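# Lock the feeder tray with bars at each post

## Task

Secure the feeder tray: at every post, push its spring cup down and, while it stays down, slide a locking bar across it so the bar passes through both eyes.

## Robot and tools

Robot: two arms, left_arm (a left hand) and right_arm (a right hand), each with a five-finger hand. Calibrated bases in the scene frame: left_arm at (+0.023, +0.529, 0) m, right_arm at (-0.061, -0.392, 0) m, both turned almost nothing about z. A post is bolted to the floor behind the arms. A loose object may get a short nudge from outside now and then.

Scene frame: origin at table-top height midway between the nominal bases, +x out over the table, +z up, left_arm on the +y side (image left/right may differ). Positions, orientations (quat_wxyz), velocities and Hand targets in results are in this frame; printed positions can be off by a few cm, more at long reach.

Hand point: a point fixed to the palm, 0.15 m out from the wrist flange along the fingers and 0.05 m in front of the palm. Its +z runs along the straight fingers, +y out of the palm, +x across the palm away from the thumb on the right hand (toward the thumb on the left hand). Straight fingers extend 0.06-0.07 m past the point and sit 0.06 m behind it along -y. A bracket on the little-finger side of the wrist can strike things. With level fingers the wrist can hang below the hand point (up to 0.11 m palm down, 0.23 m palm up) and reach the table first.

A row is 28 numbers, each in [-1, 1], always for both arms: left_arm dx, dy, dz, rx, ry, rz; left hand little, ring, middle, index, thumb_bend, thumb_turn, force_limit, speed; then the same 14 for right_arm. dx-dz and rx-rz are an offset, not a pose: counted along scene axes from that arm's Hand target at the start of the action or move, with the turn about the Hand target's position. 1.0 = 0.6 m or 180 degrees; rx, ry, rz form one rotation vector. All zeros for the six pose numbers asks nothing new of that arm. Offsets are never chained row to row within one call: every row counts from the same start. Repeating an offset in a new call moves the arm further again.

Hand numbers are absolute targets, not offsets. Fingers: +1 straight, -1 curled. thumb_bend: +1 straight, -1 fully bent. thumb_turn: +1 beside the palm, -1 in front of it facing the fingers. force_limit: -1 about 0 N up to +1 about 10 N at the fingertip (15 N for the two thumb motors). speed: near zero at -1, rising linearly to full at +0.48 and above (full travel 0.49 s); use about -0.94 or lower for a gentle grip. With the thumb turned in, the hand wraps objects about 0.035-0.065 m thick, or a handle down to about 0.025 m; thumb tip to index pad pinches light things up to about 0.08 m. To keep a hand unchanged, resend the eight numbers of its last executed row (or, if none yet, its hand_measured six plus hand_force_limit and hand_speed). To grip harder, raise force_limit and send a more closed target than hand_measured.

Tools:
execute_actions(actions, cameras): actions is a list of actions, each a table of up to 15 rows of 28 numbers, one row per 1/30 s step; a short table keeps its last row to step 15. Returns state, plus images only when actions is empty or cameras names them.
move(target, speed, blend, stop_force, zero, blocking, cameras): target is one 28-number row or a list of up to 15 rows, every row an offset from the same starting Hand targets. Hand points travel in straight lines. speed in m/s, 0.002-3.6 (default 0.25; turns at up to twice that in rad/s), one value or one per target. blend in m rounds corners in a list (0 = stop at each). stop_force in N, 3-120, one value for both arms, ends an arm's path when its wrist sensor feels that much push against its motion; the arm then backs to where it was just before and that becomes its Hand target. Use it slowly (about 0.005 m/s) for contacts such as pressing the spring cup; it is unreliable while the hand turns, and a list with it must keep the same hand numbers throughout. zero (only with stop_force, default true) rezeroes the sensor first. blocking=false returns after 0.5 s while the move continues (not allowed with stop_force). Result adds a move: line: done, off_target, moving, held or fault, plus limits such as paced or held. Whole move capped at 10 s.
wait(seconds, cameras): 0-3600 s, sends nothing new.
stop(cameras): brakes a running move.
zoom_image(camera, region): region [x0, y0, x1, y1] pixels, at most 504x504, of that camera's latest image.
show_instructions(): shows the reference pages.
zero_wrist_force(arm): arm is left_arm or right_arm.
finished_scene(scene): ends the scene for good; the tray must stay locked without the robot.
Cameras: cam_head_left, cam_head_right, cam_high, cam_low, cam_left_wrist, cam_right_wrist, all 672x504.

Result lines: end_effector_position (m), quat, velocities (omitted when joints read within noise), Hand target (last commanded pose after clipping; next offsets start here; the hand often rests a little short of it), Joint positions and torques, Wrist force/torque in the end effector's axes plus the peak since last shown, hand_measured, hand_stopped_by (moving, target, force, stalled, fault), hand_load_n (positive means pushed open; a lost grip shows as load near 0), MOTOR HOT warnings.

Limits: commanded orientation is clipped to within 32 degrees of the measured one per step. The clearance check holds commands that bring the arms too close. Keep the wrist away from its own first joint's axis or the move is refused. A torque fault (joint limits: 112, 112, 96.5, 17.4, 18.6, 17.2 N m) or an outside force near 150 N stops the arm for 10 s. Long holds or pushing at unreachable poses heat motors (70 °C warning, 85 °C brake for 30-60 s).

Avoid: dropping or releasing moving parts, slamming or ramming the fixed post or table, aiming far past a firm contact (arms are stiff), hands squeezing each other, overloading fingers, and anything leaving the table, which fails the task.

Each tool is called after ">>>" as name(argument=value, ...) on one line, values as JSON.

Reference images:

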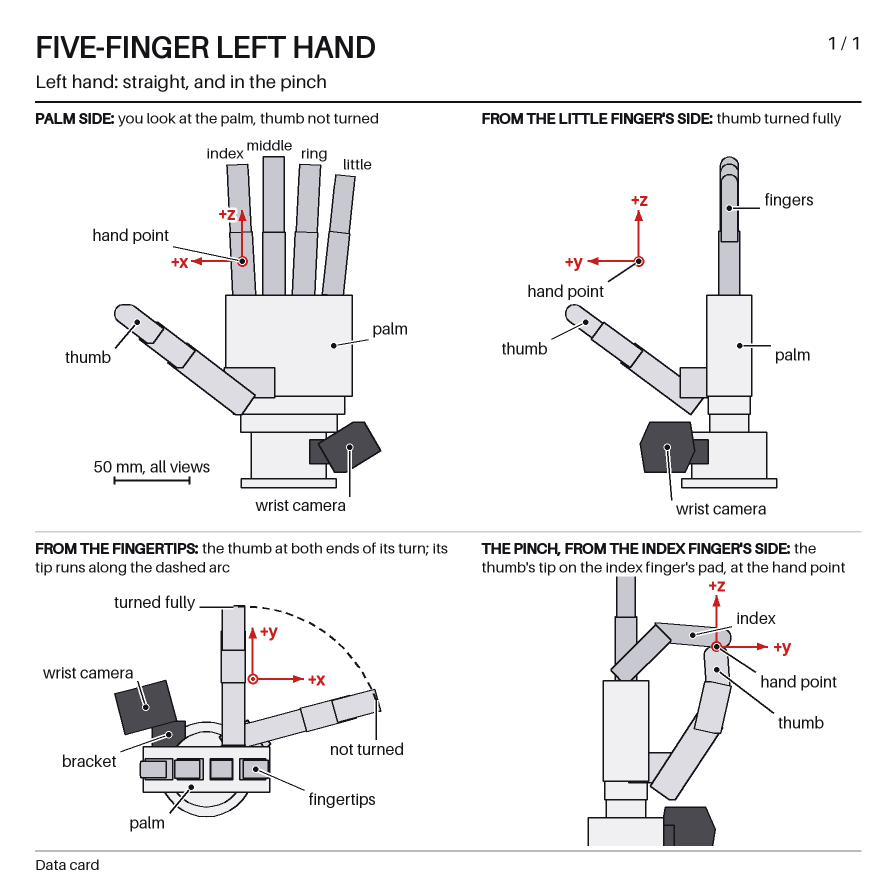

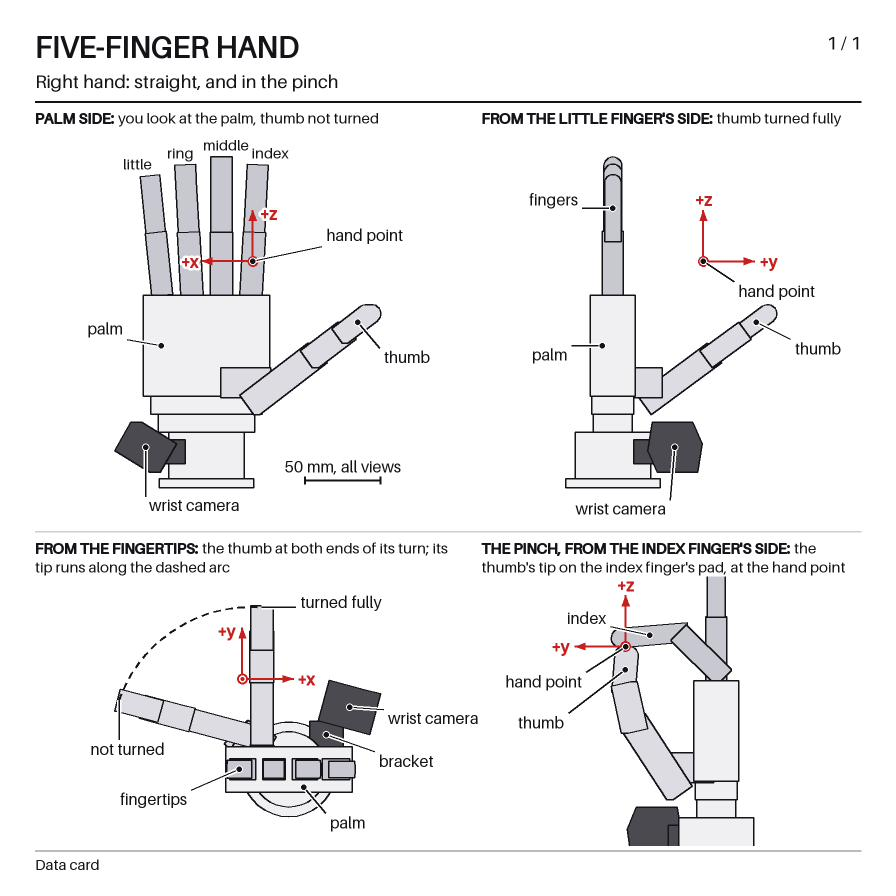

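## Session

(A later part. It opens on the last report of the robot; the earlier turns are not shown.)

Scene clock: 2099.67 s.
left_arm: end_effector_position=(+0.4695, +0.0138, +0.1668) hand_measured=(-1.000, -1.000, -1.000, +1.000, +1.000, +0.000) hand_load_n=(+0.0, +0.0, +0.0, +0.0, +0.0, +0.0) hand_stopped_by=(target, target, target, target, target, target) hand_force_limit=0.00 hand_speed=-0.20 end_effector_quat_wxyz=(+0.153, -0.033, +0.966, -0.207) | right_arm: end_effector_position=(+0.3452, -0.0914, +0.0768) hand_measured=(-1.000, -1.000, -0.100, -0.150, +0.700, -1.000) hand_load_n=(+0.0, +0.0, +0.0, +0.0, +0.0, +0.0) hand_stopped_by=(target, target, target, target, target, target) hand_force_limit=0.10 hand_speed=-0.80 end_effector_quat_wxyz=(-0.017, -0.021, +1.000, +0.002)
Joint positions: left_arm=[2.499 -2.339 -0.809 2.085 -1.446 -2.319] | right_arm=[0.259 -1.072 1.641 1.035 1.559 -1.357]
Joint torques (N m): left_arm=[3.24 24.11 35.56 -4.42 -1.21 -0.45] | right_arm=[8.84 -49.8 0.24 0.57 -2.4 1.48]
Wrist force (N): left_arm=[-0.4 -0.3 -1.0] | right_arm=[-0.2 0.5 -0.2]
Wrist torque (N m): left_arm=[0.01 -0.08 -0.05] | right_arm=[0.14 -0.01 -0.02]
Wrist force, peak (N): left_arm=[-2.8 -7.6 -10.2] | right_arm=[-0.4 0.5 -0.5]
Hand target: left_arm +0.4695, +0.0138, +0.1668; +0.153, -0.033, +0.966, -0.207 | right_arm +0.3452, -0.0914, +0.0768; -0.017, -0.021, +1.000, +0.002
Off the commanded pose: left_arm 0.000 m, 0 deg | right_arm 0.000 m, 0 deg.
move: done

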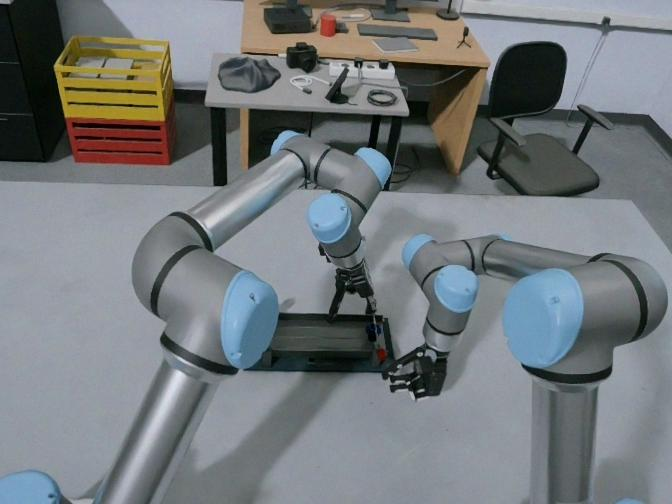

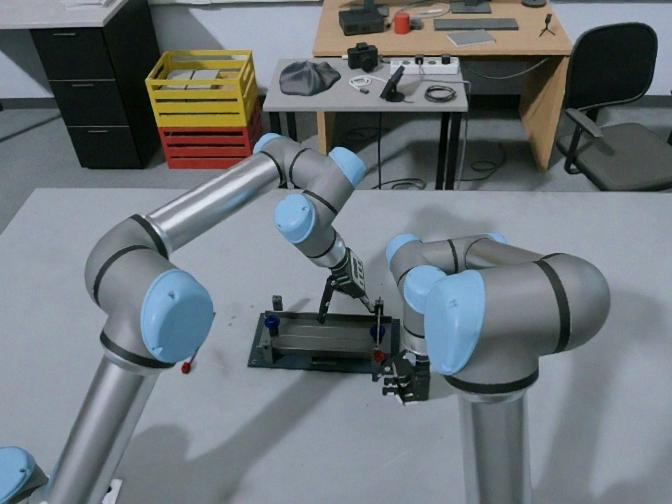

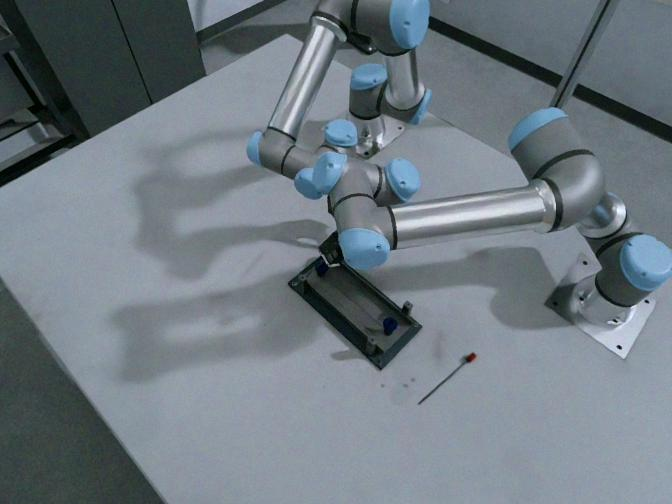

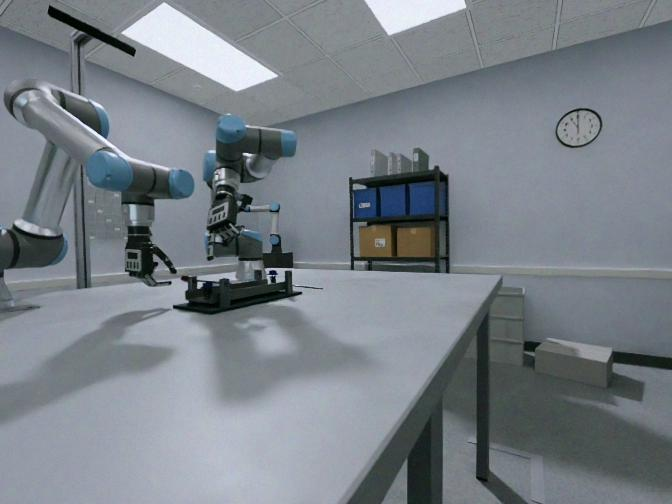

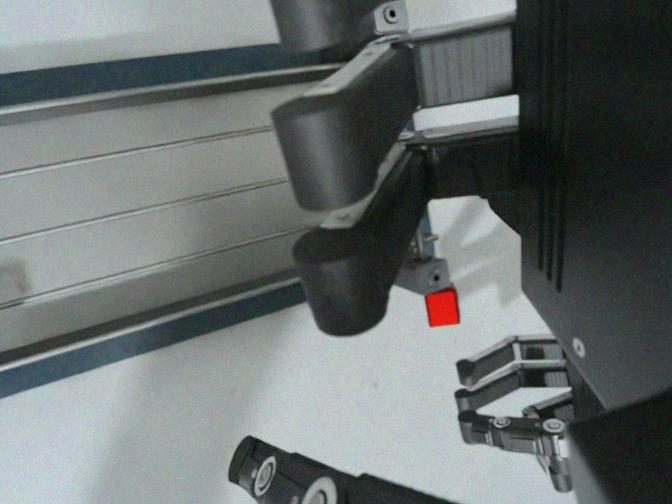

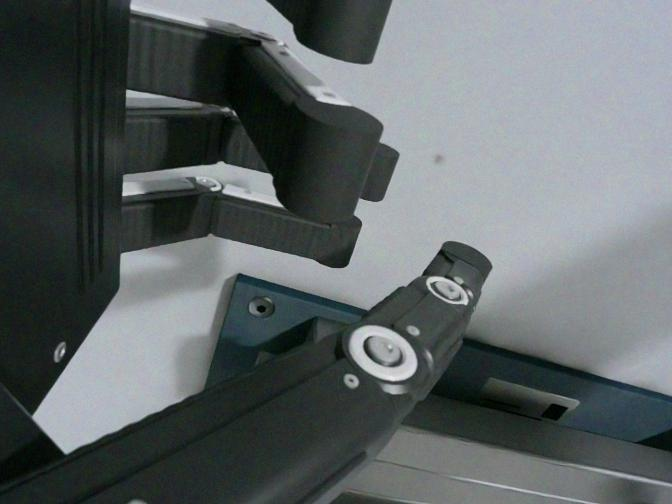

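>>> move(target=[-0.115,0.31,0.255,-0.0638,-0.0779,0.4415, -1,-1,-0.2,-0.2,0.8,0, 0,-0.2, -0.159,-0.264,0.205,0,0,0, -1,-1,-0.1,-0.15,0.7,-1,0.1,-0.8], speed=0.25)

>>> move(target=[-0.05,0.0333,0.0,-0.0638,-0.0779,0.4415, -1,-1,-0.2,-0.2,0.8,-1, 0,-0.2, 0,0,0,0,0,0, -1,-1,-0.1,-0.15,0.7,-1,0.1,-0.8], speed=0.25, cameras=["all"])

Scene clock: 2161.30 s.
left_arm: end_effector_position=(+0.4005, +0.1998, +0.3199) hand_measured=(-1.000, -1.000, -0.200, -0.200, +0.800, +0.000) hand_load_n=(+0.0, +0.0, +0.5, +0.5, +0.0, +0.0) hand_stopped_by=(target, target, target, target, target, target) hand_force_limit=0.00 hand_speed=-0.20 end_effector_quat_wxyz=(-0.354, +0.630, -0.674, +0.152) | right_arm: end_effector_position=(+0.2498, -0.2498, +0.1997) hand_measured=(-1.000, -1.000, -0.100, -0.150, +0.700, -1.000) hand_load_n=(+0.5, +0.0, +0.0, +0.0, +0.0, +0.0) hand_stopped_by=(target, target, target, target, target, target) hand_force_limit=0.10 hand_speed=-0.80 end_effector_quat_wxyz=(-0.017, -0.021, +1.000, +0.002)
Joint positions: left_arm=[2.479 -1.867 -1.218 2.005 -2.218 -3.574] | right_arm=[-0.184 -1.561 1.927 1.24 1.575 -1.8]
Joint torques (N m): left_arm=[-10.25 15.17 35.38 -4.63 -2.88 -1.36] | right_arm=[-9.33 -28.4 -1.22 5.08 -1.98 -1.76]
Wrist force (N): left_arm=[-0.3 0.2 -1.1] | right_arm=[0.0 0.3 -0.1]
Wrist torque (N m): left_arm=[0.12 -0.06 -0.01] | right_arm=[0.09 -0.03 0.12]
Wrist force, peak (N): left_arm=[-0.9 0.4 -1.4] | right_arm=[0.4 1.6 -0.2]
Hand target: left_arm +0.4005, +0.1998, +0.3198; -0.354, +0.630, -0.674, +0.152 | right_arm +0.2498, -0.2498, +0.1998; -0.017, -0.021, +1.000, +0.002
Off the commanded pose: left_arm 0.000 m, 0 deg | right_arm 0.000 m, 0 deg.
move: done

Scene clock: 2164.87 s.
left_arm: end_effector_position=(+0.3705, +0.2198, +0.3198) hand_measured=(-1.000, -1.000, -0.200, -0.200, +0.800, -1.000) hand_load_n=(+0.5, +0.0, +0.0, +0.0, +0.0, +0.0) hand_stopped_by=(target, target, target, target, target, target) hand_force_limit=0.00 hand_speed=-0.20 end_effector_quat_wxyz=(-0.382, +0.922, -0.056, +0.023) | right_arm: end_effector_position=(+0.2498, -0.2498, +0.1998) hand_measured=(-1.000, -1.000, -0.100, -0.150, +0.700, -1.000) hand_load_n=(+0.5, +0.0, +0.0, +0.0, +0.0, +0.0) hand_stopped_by=(target, target, target, target, target, target) hand_force_limit=0.10 hand_speed=-0.80 end_effector_quat_wxyz=(-0.017, -0.021, +1.000, +0.002)
Joint positions: left_arm=[2.43 -2.093 -1.152 1.162 -2.196 -5.477] | right_arm=[-0.184 -1.561 1.927 1.24 1.575 -1.801]
Joint torques (N m): left_arm=[9.79 18.89 33.97 -5.98 0.96 -1.35] | right_arm=[-9.61 -27.97 -1.31 5.08 -1.99 -1.81]
Wrist force (N): left_arm=[-1.2 0.5 -1.2] | right_arm=[-0.1 0.4 -0.1]
Wrist torque (N m): left_arm=[0.17 0.10 -0.03] | right_arm=[0.11 -0.01 0.12]
Wrist force, peak (N): left_arm=[-1.2 0.8 -1.4] | right_arm=[-0.7 0.4 0.0]
Hand target: left_arm +0.3705, +0.2198, +0.3198; -0.382, +0.922, -0.056, +0.023 | right_arm +0.2498, -0.2498, +0.1998; -0.017, -0.021, +1.000, +0.002
Off the commanded pose: left_arm 0.000 m, 0 deg | right_arm 0.000 m, 0 deg.
move: done

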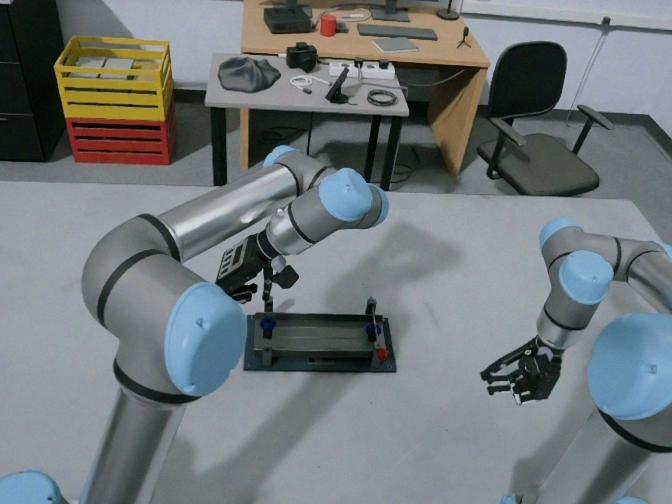

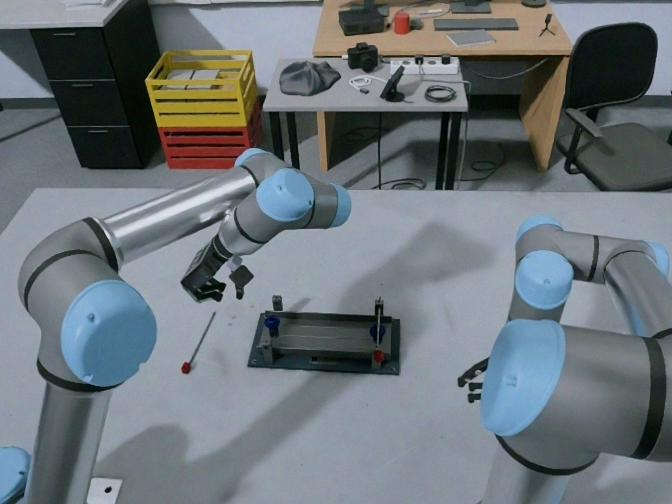

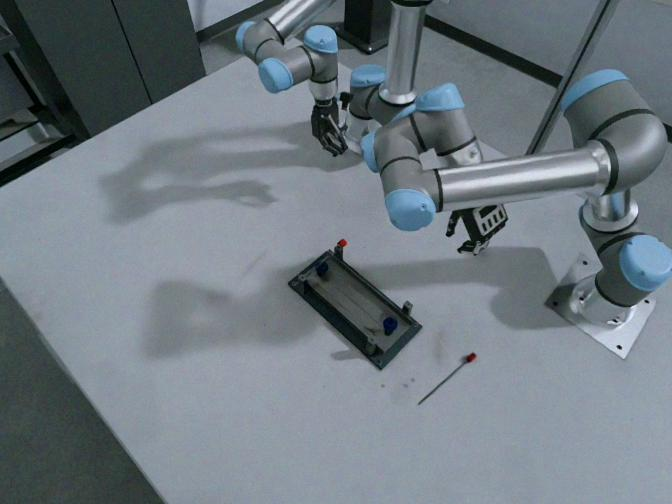

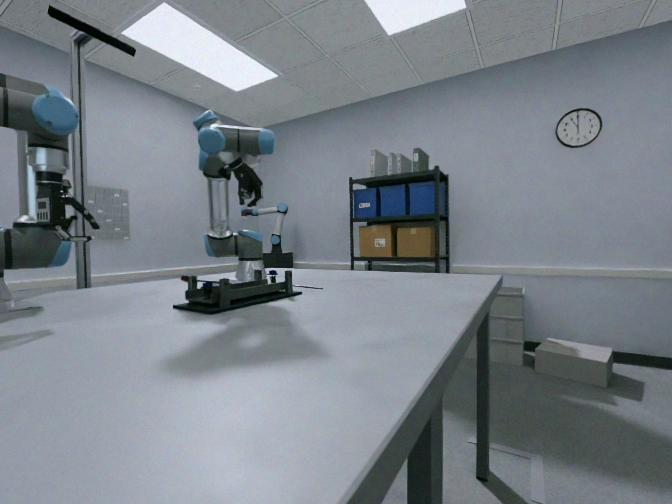

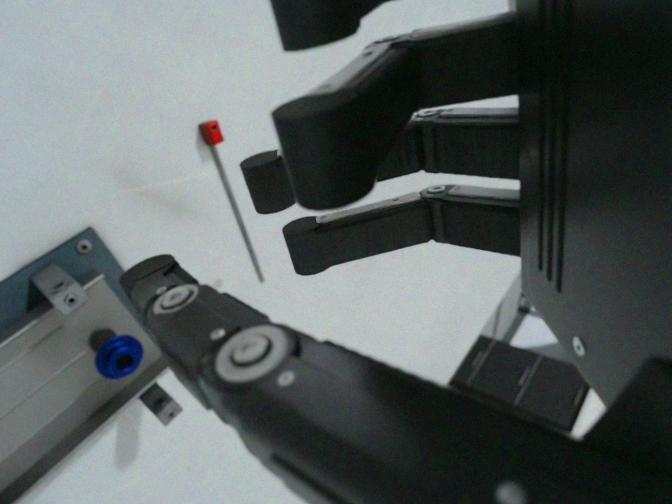

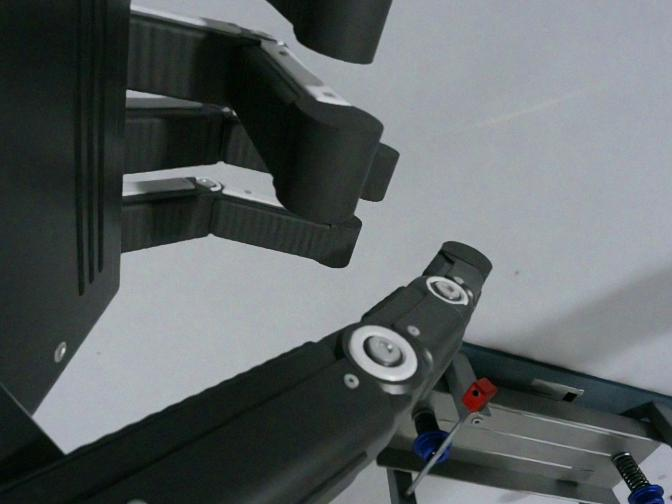

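>>> move(target=[0.029,0.117,-0.272,0,0,0, -1,-1,-0.2,-0.2,0.8,-1, 0,-0.2, 0,0,0,0,0,0, -1,-1,-0.1,-0.15,0.7,-1,0.1,-0.8], speed=0.2, cameras=["cam_left_wrist","cam_low","cam_high"])

>>> zoom_image(camera="cam_left_wrist", region=[180, 80, 400, 300])

Scene clock: 2200.00 s.
left_arm: end_effector_position=(+0.3879, +0.2899, +0.1567) hand_measured=(-1.000, -1.000, -0.200, -0.200, +0.800, -1.000) hand_load_n=(+0.0, +0.0, +0.0, +0.0, +0.0, +0.0) hand_stopped_by=(target, target, target, target, target, target) hand_force_limit=0.00 hand_speed=-0.20 end_effector_quat_wxyz=(-0.382, +0.922, -0.056, +0.023) | right_arm: end_effector_position=(+0.2498, -0.2498, +0.1998) hand_measured=(-1.000, -1.000, -0.100, -0.150, +0.700, -1.000) hand_load_n=(+0.0, +0.0, +0.0, +0.0, +0.0, -0.5) hand_stopped_by=(target, target, target, target, target, target) hand_force_limit=0.10 hand_speed=-0.80 end_effector_quat_wxyz=(-0.017, -0.021, +1.000, +0.002)
Joint positions: left_arm=[2.565 -2.108 -1.545 1.663 -2.257 -5.325] | right_arm=[-0.184 -1.561 1.927 1.24 1.575 -1.801]
Joint torques (N m): left_arm=[8.76 16.67 1.08 0.25 -2.94 1.4] | right_arm=[-9.09 -27.94 -1.29 5.07 -1.94 -1.73]
Wrist force (N): left_arm=[-1.2 0.3 -1.1] | right_arm=[-0.4 0.2 -0.3]
Wrist torque (N m): left_arm=[0.13 0.12 -0.12] | right_arm=[0.09 0.02 0.10]
Wrist force, peak (N): left_arm=[-1.1 -0.3 -2.1] | right_arm=[-0.4 0.7 -0.2]
Hand target: left_arm +0.3879, +0.2900, +0.1566; -0.382, +0.922, -0.056, +0.023 | right_arm +0.2498, -0.2498, +0.1998; -0.017, -0.021, +1.000, +0.002
Off the commanded pose: left_arm 0.000 m, 0 deg | right_arm 0.000 m, 0 deg.
move: done
Images, in order (width x height): cam_high 672x504, cam_low 672x504, cam_left_wrist 672x504.

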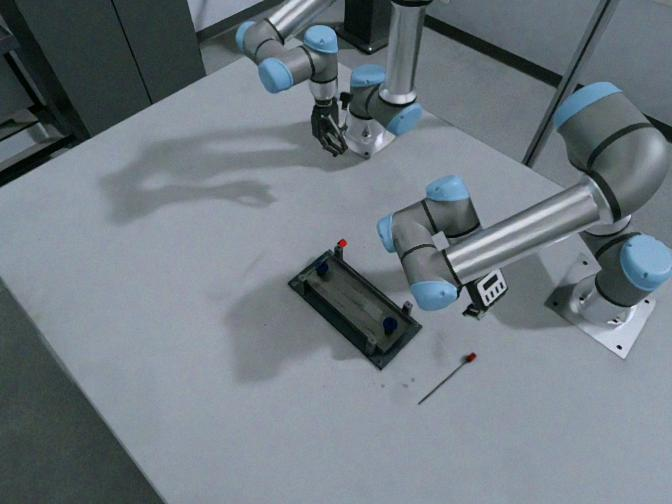

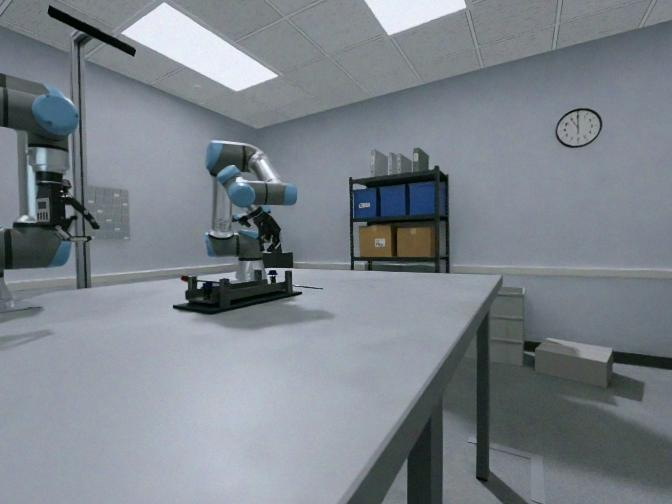

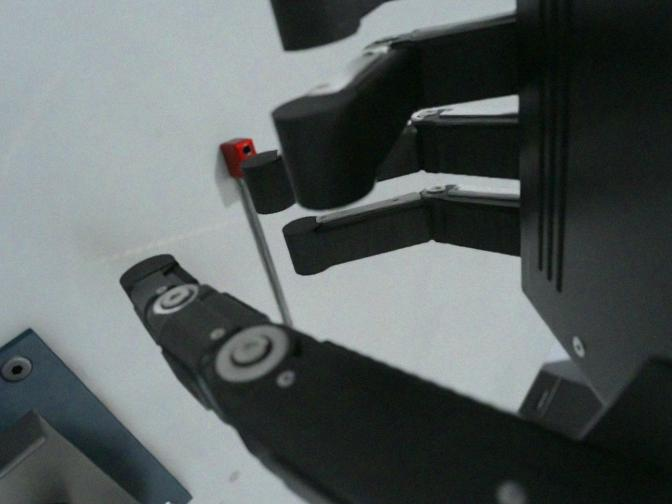

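Scaled by 2.291 from the camera's image (finer frame: 960x720).

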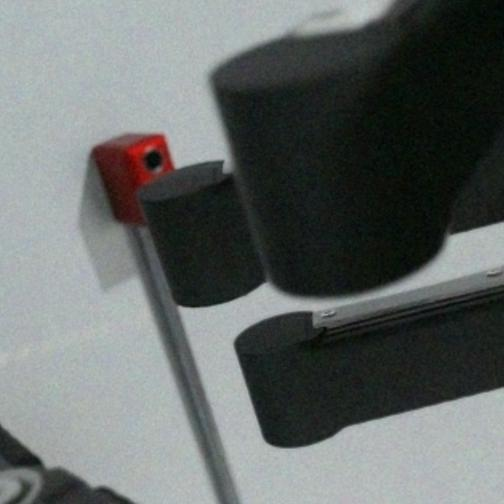

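>>> move(target=[0.0125,0.062,-0.119,0,0,0, -1,-1,-0.2,-0.2,0.8,-1, 0,-0.2, 0,0,0,0,0,0, -1,-1,-0.1,-0.15,0.7,-1,0.1,-0.8], speed=0.15, cameras=["cam_left_wrist","cam_low","cam_head_left"])

>>> zoom_image(camera="cam_left_wrist", region=[180, 80, 400, 300])

>>> zoom_image(camera="cam_low", region=[230, 220, 340, 300])

Scene clock: 2252.87 s.
left_arm: end_effector_position=(+0.3954, +0.3271, +0.0853) hand_measured=(-1.000, -1.000, -0.200, -0.200, +0.800, -1.000) hand_load_n=(+0.0, +0.0, +0.0, +0.0, +0.0, +0.0) hand_stopped_by=(target, target, target, target, target, target) hand_force_limit=0.00 hand_speed=-0.20 end_effector_quat_wxyz=(-0.382, +0.922, -0.056, +0.023) | right_arm: end_effector_position=(+0.2498, -0.2498, +0.1998) hand_measured=(-1.000, -1.000, -0.100, -0.150, +0.700, -1.000) hand_load_n=(+0.0, +0.0, +0.0, +0.0, +0.0, +0.0) hand_stopped_by=(target, target, target, target, target, target) hand_force_limit=0.10 hand_speed=-0.80 end_effector_quat_wxyz=(-0.017, -0.021, +1.000, +0.002)
Joint positions: left_arm=[2.643 -2.155 -1.669 1.895 -2.286 -5.23] | right_arm=[-0.184 -1.561 1.927 1.24 1.575 -1.801]
Joint torques (N m): left_arm=[8.4 17.73 0.2 -0.28 -3.08 1.55] | right_arm=[-9.03 -27.97 -1.31 5.13 -1.87 -1.7]
Wrist force (N): left_arm=[-1.0 0.2 -1.1] | right_arm=[-0.2 0.4 -0.2]
Wrist torque (N m): left_arm=[0.12 0.10 -0.09] | right_arm=[0.11 0.01 0.11]
Wrist force, peak (N): left_arm=[-1.7 1.0 -2.1] | right_arm=[-0.5 0.6 -0.3]
Hand target: left_arm +0.3954, +0.3272, +0.0852; -0.382, +0.922, -0.056, +0.023 | right_arm +0.2498, -0.2498, +0.1998; -0.017, -0.021, +1.000, +0.002
Off the commanded pose: left_arm 0.000 m, 0 deg | right_arm 0.000 m, 0 deg.
move: done
Images, in order (width x height): cam_head_left 672x504, cam_low 672x504, cam_left_wrist 672x504.

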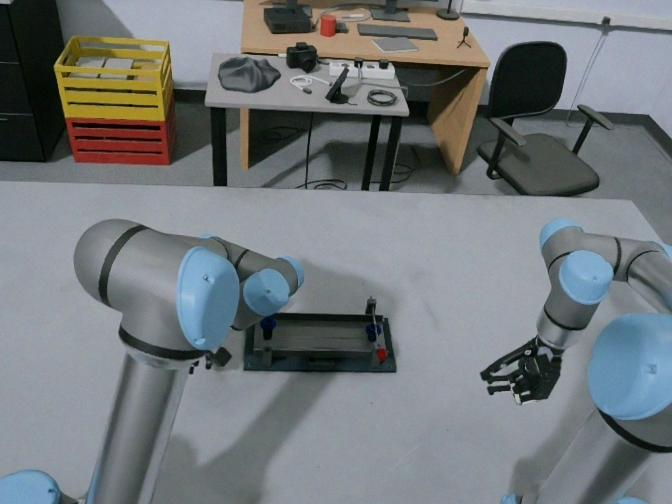

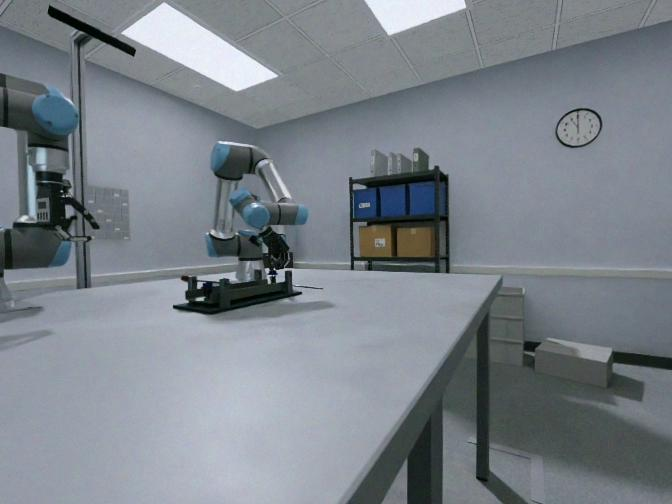

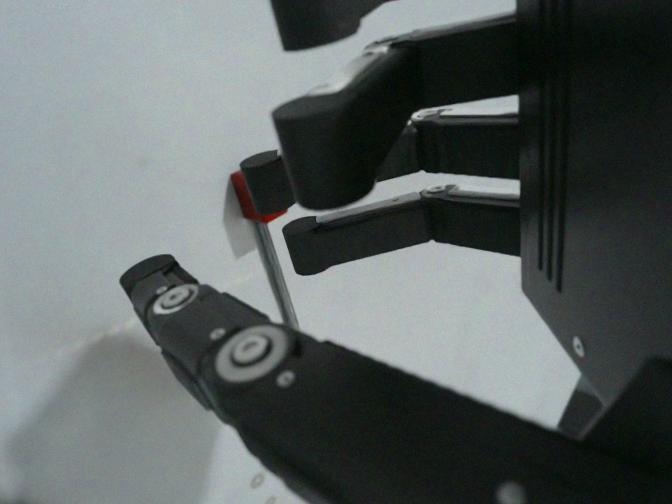

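Scaled by 2.291 from the camera's image (finer frame: 960x720).

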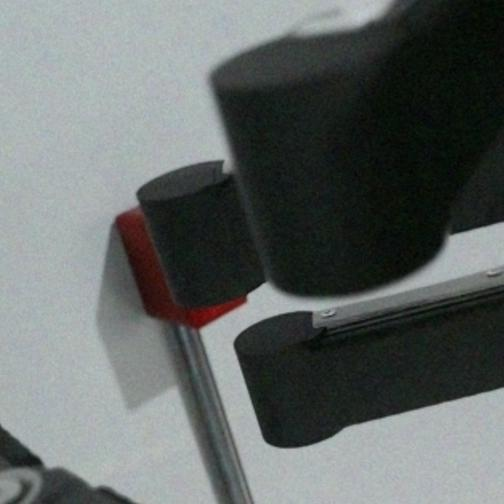

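Scaled by 4.582 from the camera's image (finer frame: 960x720).

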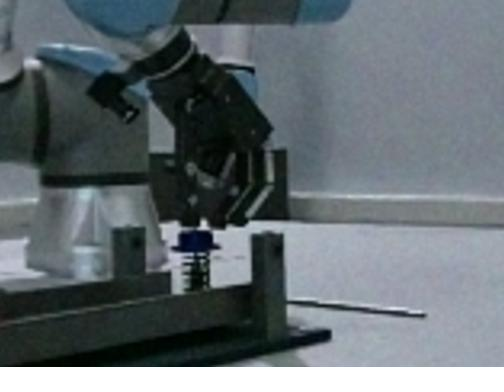

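>>> move(target=[0.0105,0.024,-0.0425,0,0,0, -1,-1,-0.2,-0.2,0.8,-1, 0,-0.2, 0,0,0,0,0,0, -1,-1,-0.1,-0.15,0.7,-1,0.1,-0.8], speed=0.08, stop_force=5, cameras=["cam_left_wrist","cam_low","cam_head_right"])

>>> zoom_image(camera="cam_left_wrist", region=[180, 80, 400, 300])

>>> zoom_image(camera="cam_low", region=[250, 230, 330, 300])

>>> zoom_image(camera="cam_head_right", region=[140, 290, 260, 390])

Scene clock: 2280.57 s.
left_arm: end_effector_position=(+0.4017, +0.3416, +0.0597) hand_measured=(-1.000, -1.000, -0.200, -0.200, +0.800, -1.000) hand_load_n=(+0.0, +0.0, +0.0, +0.0, +0.0, +0.0) hand_stopped_by=(target, target, target, target, target, target) hand_force_limit=0.00 hand_speed=-0.20 end_effector_quat_wxyz=(-0.382, +0.922, -0.056, +0.023) | right_arm: end_effector_position=(+0.2498, -0.2498, +0.1998) hand_measured=(-1.000, -1.000, -0.100, -0.150, +0.700, -1.000) hand_load_n=(+0.0, +0.0, +0.0, +0.0, +0.0, +0.0) hand_stopped_by=(target, target, target, target, target, target) hand_force_limit=0.10 hand_speed=-0.80 end_effector_quat_wxyz=(-0.017, -0.021, +1.000, +0.002)
Joint positions: left_arm=[2.679 -2.181 -1.698 1.98 -2.298 -5.186] | right_arm=[-0.184 -1.561 1.927 1.24 1.575 -1.801]
Joint torques (N m): left_arm=[8.81 17.09 -0.53 0.52 -3.05 1.54] | right_arm=[-8.43 -28.58 -0.95 5.11 -1.86 -1.69]
Wrist force (N): left_arm=[-1.0 0.2 -1.3] | right_arm=[-0.4 0.2 0.0]
Wrist torque (N m): left_arm=[0.12 0.09 -0.09] | right_arm=[0.07 0.02 0.09]
Wrist force, peak (N): left_arm=[-1.6 1.1 -2.1] | right_arm=[-0.5 0.6 -0.5]
Hand target: left_arm +0.4017, +0.3416, +0.0597; -0.382, +0.922, -0.056, +0.023 | right_arm +0.2498, -0.2498, +0.1998; -0.017, -0.021, +1.000, +0.002
Off the commanded pose: left_arm 0.000 m, 0 deg | right_arm 0.000 m, 0 deg.
move: done
Images, in order (width x height): cam_head_right 672x504, cam_low 672x504, cam_left_wrist 672x504.

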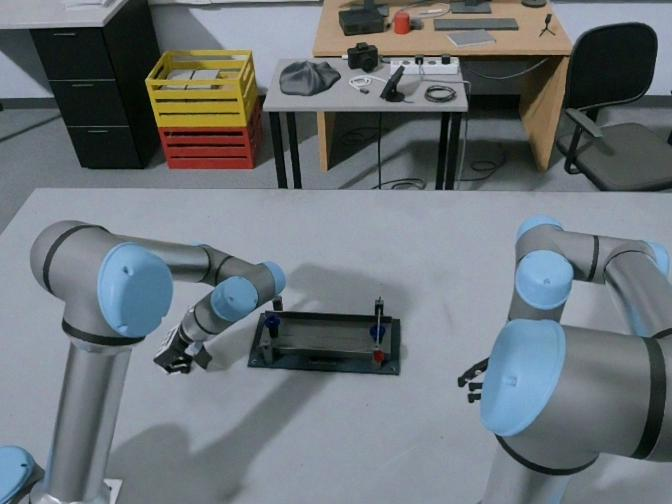

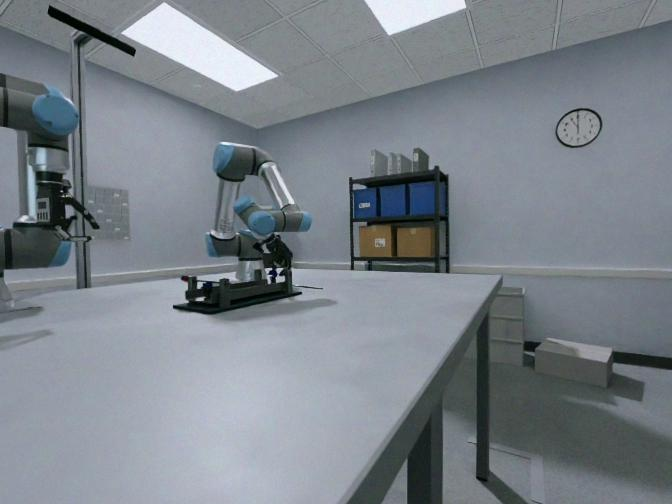

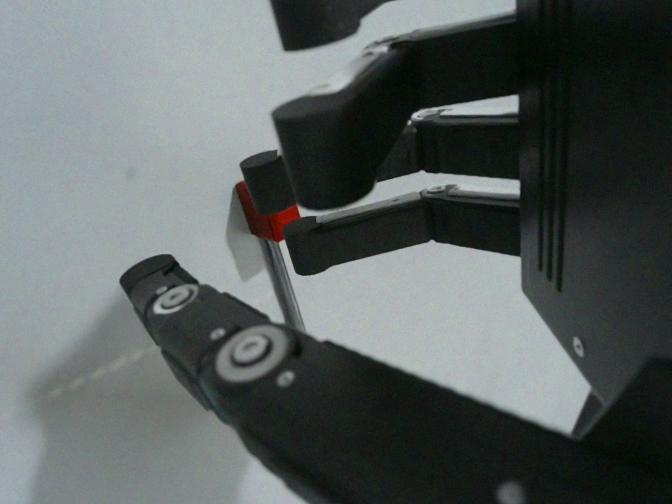

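Scaled by 2.291 from the camera's image (finer frame: 960x720).

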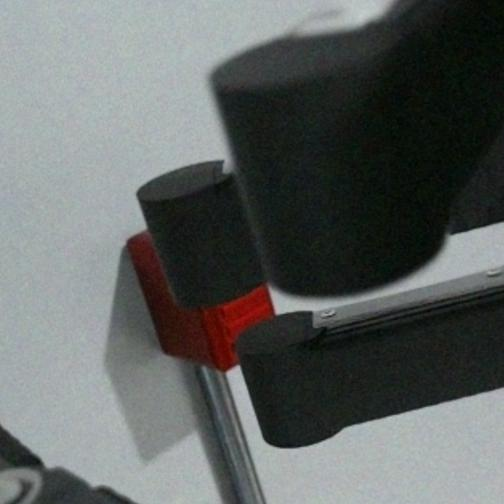

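Scaled by 6.300 from the camera's image (finer frame: 960x720).

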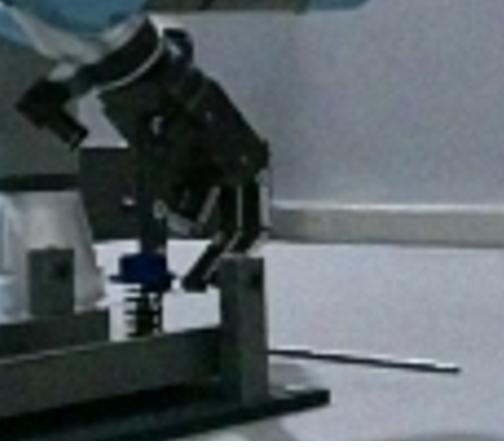

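Scaled by 4.200 from the camera's image (finer frame: 960x720).

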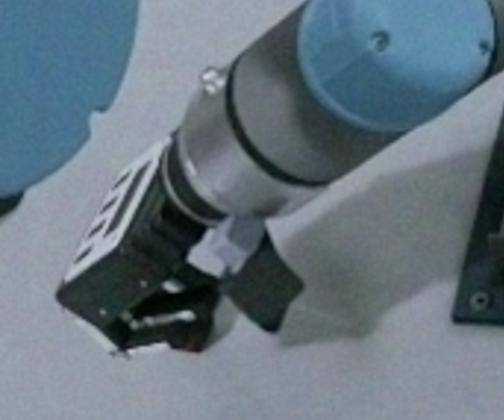

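>>> move(target=[0.0145,0.0318,-0.01,0,0,0, -1,-1,-0.2,-0.2,0.8,-1, 0,-0.2, 0,0,0,0,0,0, -1,-1,-0.1,-0.15,0.7,-1,0.1,-0.8], speed=0.06, stop_force=5, cameras=["cam_left_wrist","cam_low"])

>>> zoom_image(camera="cam_left_wrist", region=[130, 100, 350, 320])

>>> zoom_image(camera="cam_low", region=[250, 230, 330, 300])

Scene clock: 2295.63 s.
left_arm: end_effector_position=(+0.4104, +0.3606, +0.0537) hand_measured=(-1.000, -1.000, -0.200, -0.200, +0.800, -1.000) hand_load_n=(+0.0, +0.5, +0.0, +0.0, +0.0, +0.0) hand_stopped_by=(target, target, target, target, target, target) hand_force_limit=0.00 hand_speed=-0.20 end_effector_quat_wxyz=(-0.382, +0.922, -0.056, +0.023) | right_arm: end_effector_position=(+0.2498, -0.2498, +0.1998) hand_measured=(-1.000, -1.000, -0.100, -0.150, +0.700, -1.000) hand_load_n=(+0.0, +0.0, +0.0, +0.0, +0.0, +0.0) hand_stopped_by=(target, target, target, target, target, target) hand_force_limit=0.10 hand_speed=-0.80 end_effector_quat_wxyz=(-0.017, -0.021, +1.000, +0.002)
Joint positions: left_arm=[2.727 -2.175 -1.717 2.033 -2.313 -5.124] | right_arm=[-0.184 -1.561 1.927 1.24 1.575 -1.801]
Joint torques (N m): left_arm=[9.72 58.93 -0.43 0.55 -2.92 1.49] | right_arm=[-8.62 -27.76 -1.2 5.02 -1.85 -1.71]
Wrist force (N): left_arm=[-0.8 0.4 -1.0] | right_arm=[-0.1 0.4 -0.1]
Wrist torque (N m): left_arm=[0.13 0.08 -0.09] | right_arm=[0.10 -0.02 0.12]
Wrist force, peak (N): left_arm=[-1.5 1.0 -2.1] | right_arm=[-0.6 0.8 -0.5]
Hand target: left_arm +0.4104, +0.3606, +0.0537; -0.382, +0.922, -0.056, +0.023 | right_arm +0.2498, -0.2498, +0.1998; -0.017, -0.021, +1.000, +0.002
Off the commanded pose: left_arm 0.000 m, 0 deg | right_arm 0.000 m, 0 deg.
move: done
Images, in order (width x height): cam_low 672x504, cam_left_wrist 672x504.

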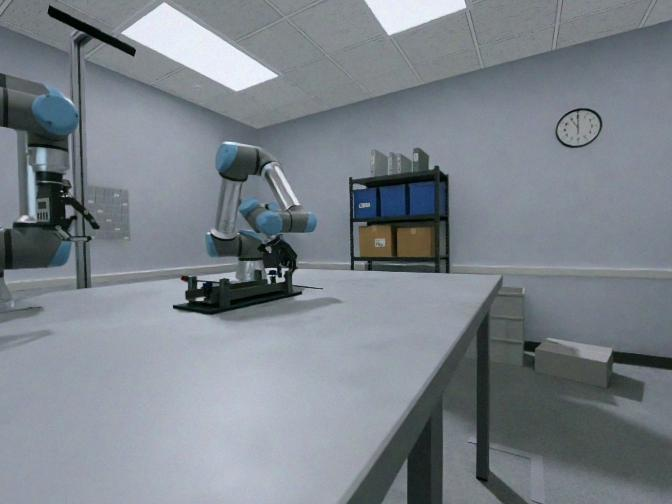

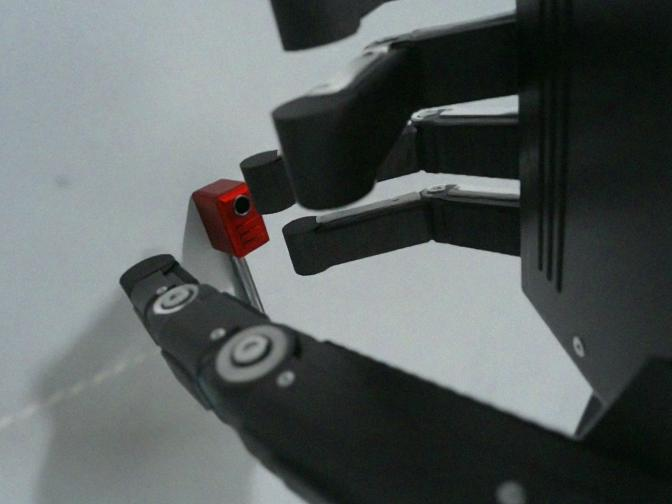

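Scaled by 2.291 from the camera's image (finer frame: 960x720).

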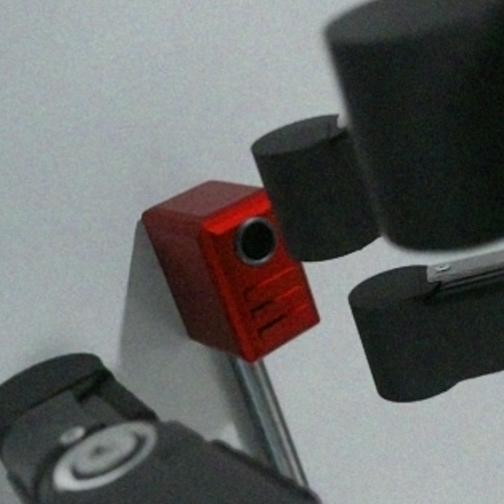

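Scaled by 6.300 from the camera's image (finer frame: 960x720).

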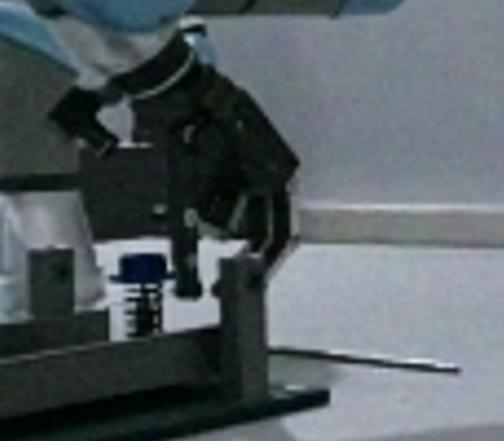

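>>> move(target=[-0.0033,0.005,-0.0267,0,0,0, -1,-1,-0.2,-0.2,0.8,-1, 0,-0.2, 0,0,0,0,0,0, -1,-1,-0.1,-0.15,0.7,-1,0.1,-0.8], speed=0.03, stop_force=4, cameras=["cam_left_wrist","cam_low"])

>>> zoom_image(camera="cam_left_wrist", region=[130, 100, 350, 320])

>>> zoom_image(camera="cam_low", region=[260, 250, 330, 310])

Scene clock: 2307.80 s.
left_arm: end_effector_position=(+0.4084, +0.3636, +0.0377) hand_measured=(-1.000, -1.000, -0.200, -0.200, +0.800, -1.000) hand_load_n=(+0.0, +0.0, +0.5, -0.5, +0.0, +0.0) hand_stopped_by=(target, target, target, target, target, target) hand_force_limit=0.00 hand_speed=-0.20 end_effector_quat_wxyz=(-0.382, +0.922, -0.056, +0.023) | right_arm: end_effector_position=(+0.2498, -0.2498, +0.1998) hand_measured=(-1.000, -1.000, -0.100, -0.150, +0.700, -1.000) hand_load_n=(+0.0, +0.0, +0.0, +0.0, +0.0, +0.0) hand_stopped_by=(target, target, target, target, target, target) hand_force_limit=0.10 hand_speed=-0.80 end_effector_quat_wxyz=(-0.017, -0.021, +1.000, +0.002)
Joint positions: left_arm=[2.731 -2.195 -1.735 2.076 -2.314 -5.118] | right_arm=[-0.184 -1.561 1.927 1.24 1.575 -1.801]
Joint torques (N m): left_arm=[9.51 17.41 -1.81 0.61 -2.85 1.53] | right_arm=[-8.46 -28.49 -1.77 5.04 -1.85 -1.78]
Wrist force (N): left_arm=[-0.6 -0.8 -1.3] | right_arm=[-0.3 0.4 0.0]
Wrist torque (N m): left_arm=[0.05 0.05 -0.06] | right_arm=[0.11 0.01 0.11]
Wrist force, peak (N): left_arm=[-0.7 -0.7 -1.8] | right_arm=[-0.2 0.7 0.1]
Hand target: left_arm +0.4084, +0.3636, +0.0377; -0.382, +0.922, -0.056, +0.023 | right_arm +0.2498, -0.2498, +0.1998; -0.017, -0.021, +1.000, +0.002
Off the commanded pose: left_arm 0.000 m, 0 deg | right_arm 0.000 m, 0 deg.
move: done
Images, in order (width x height): cam_low 672x504, cam_left_wrist 672x504.

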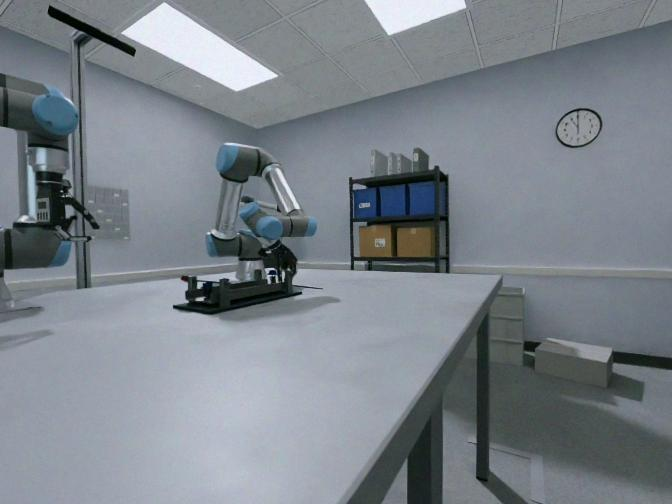

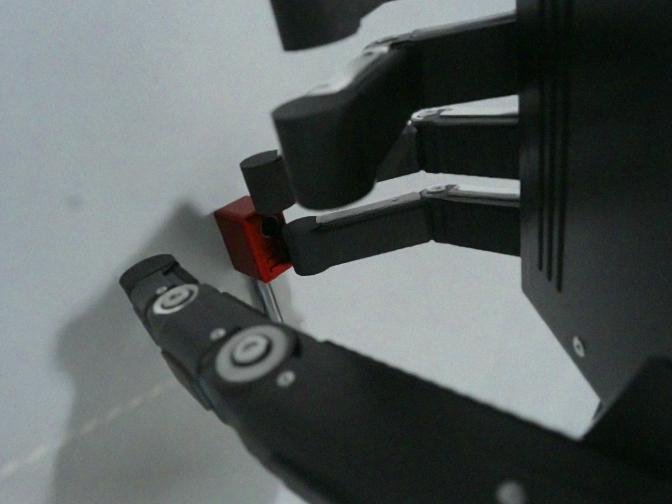

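Scaled by 2.291 from the camera's image (finer frame: 960x720).

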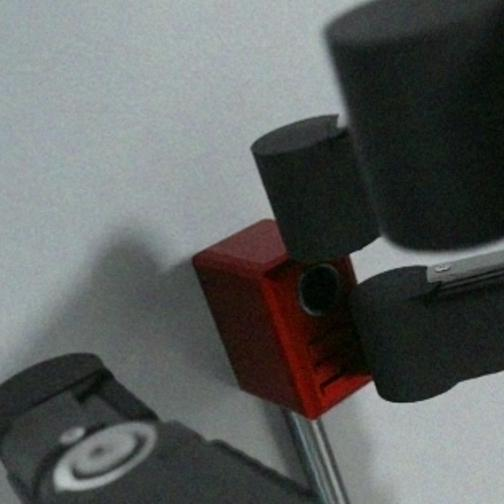

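Scaled by 7.200 from the camera's image (finer frame: 960x720).

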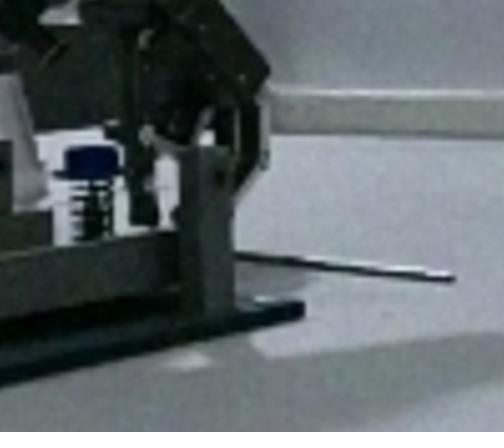

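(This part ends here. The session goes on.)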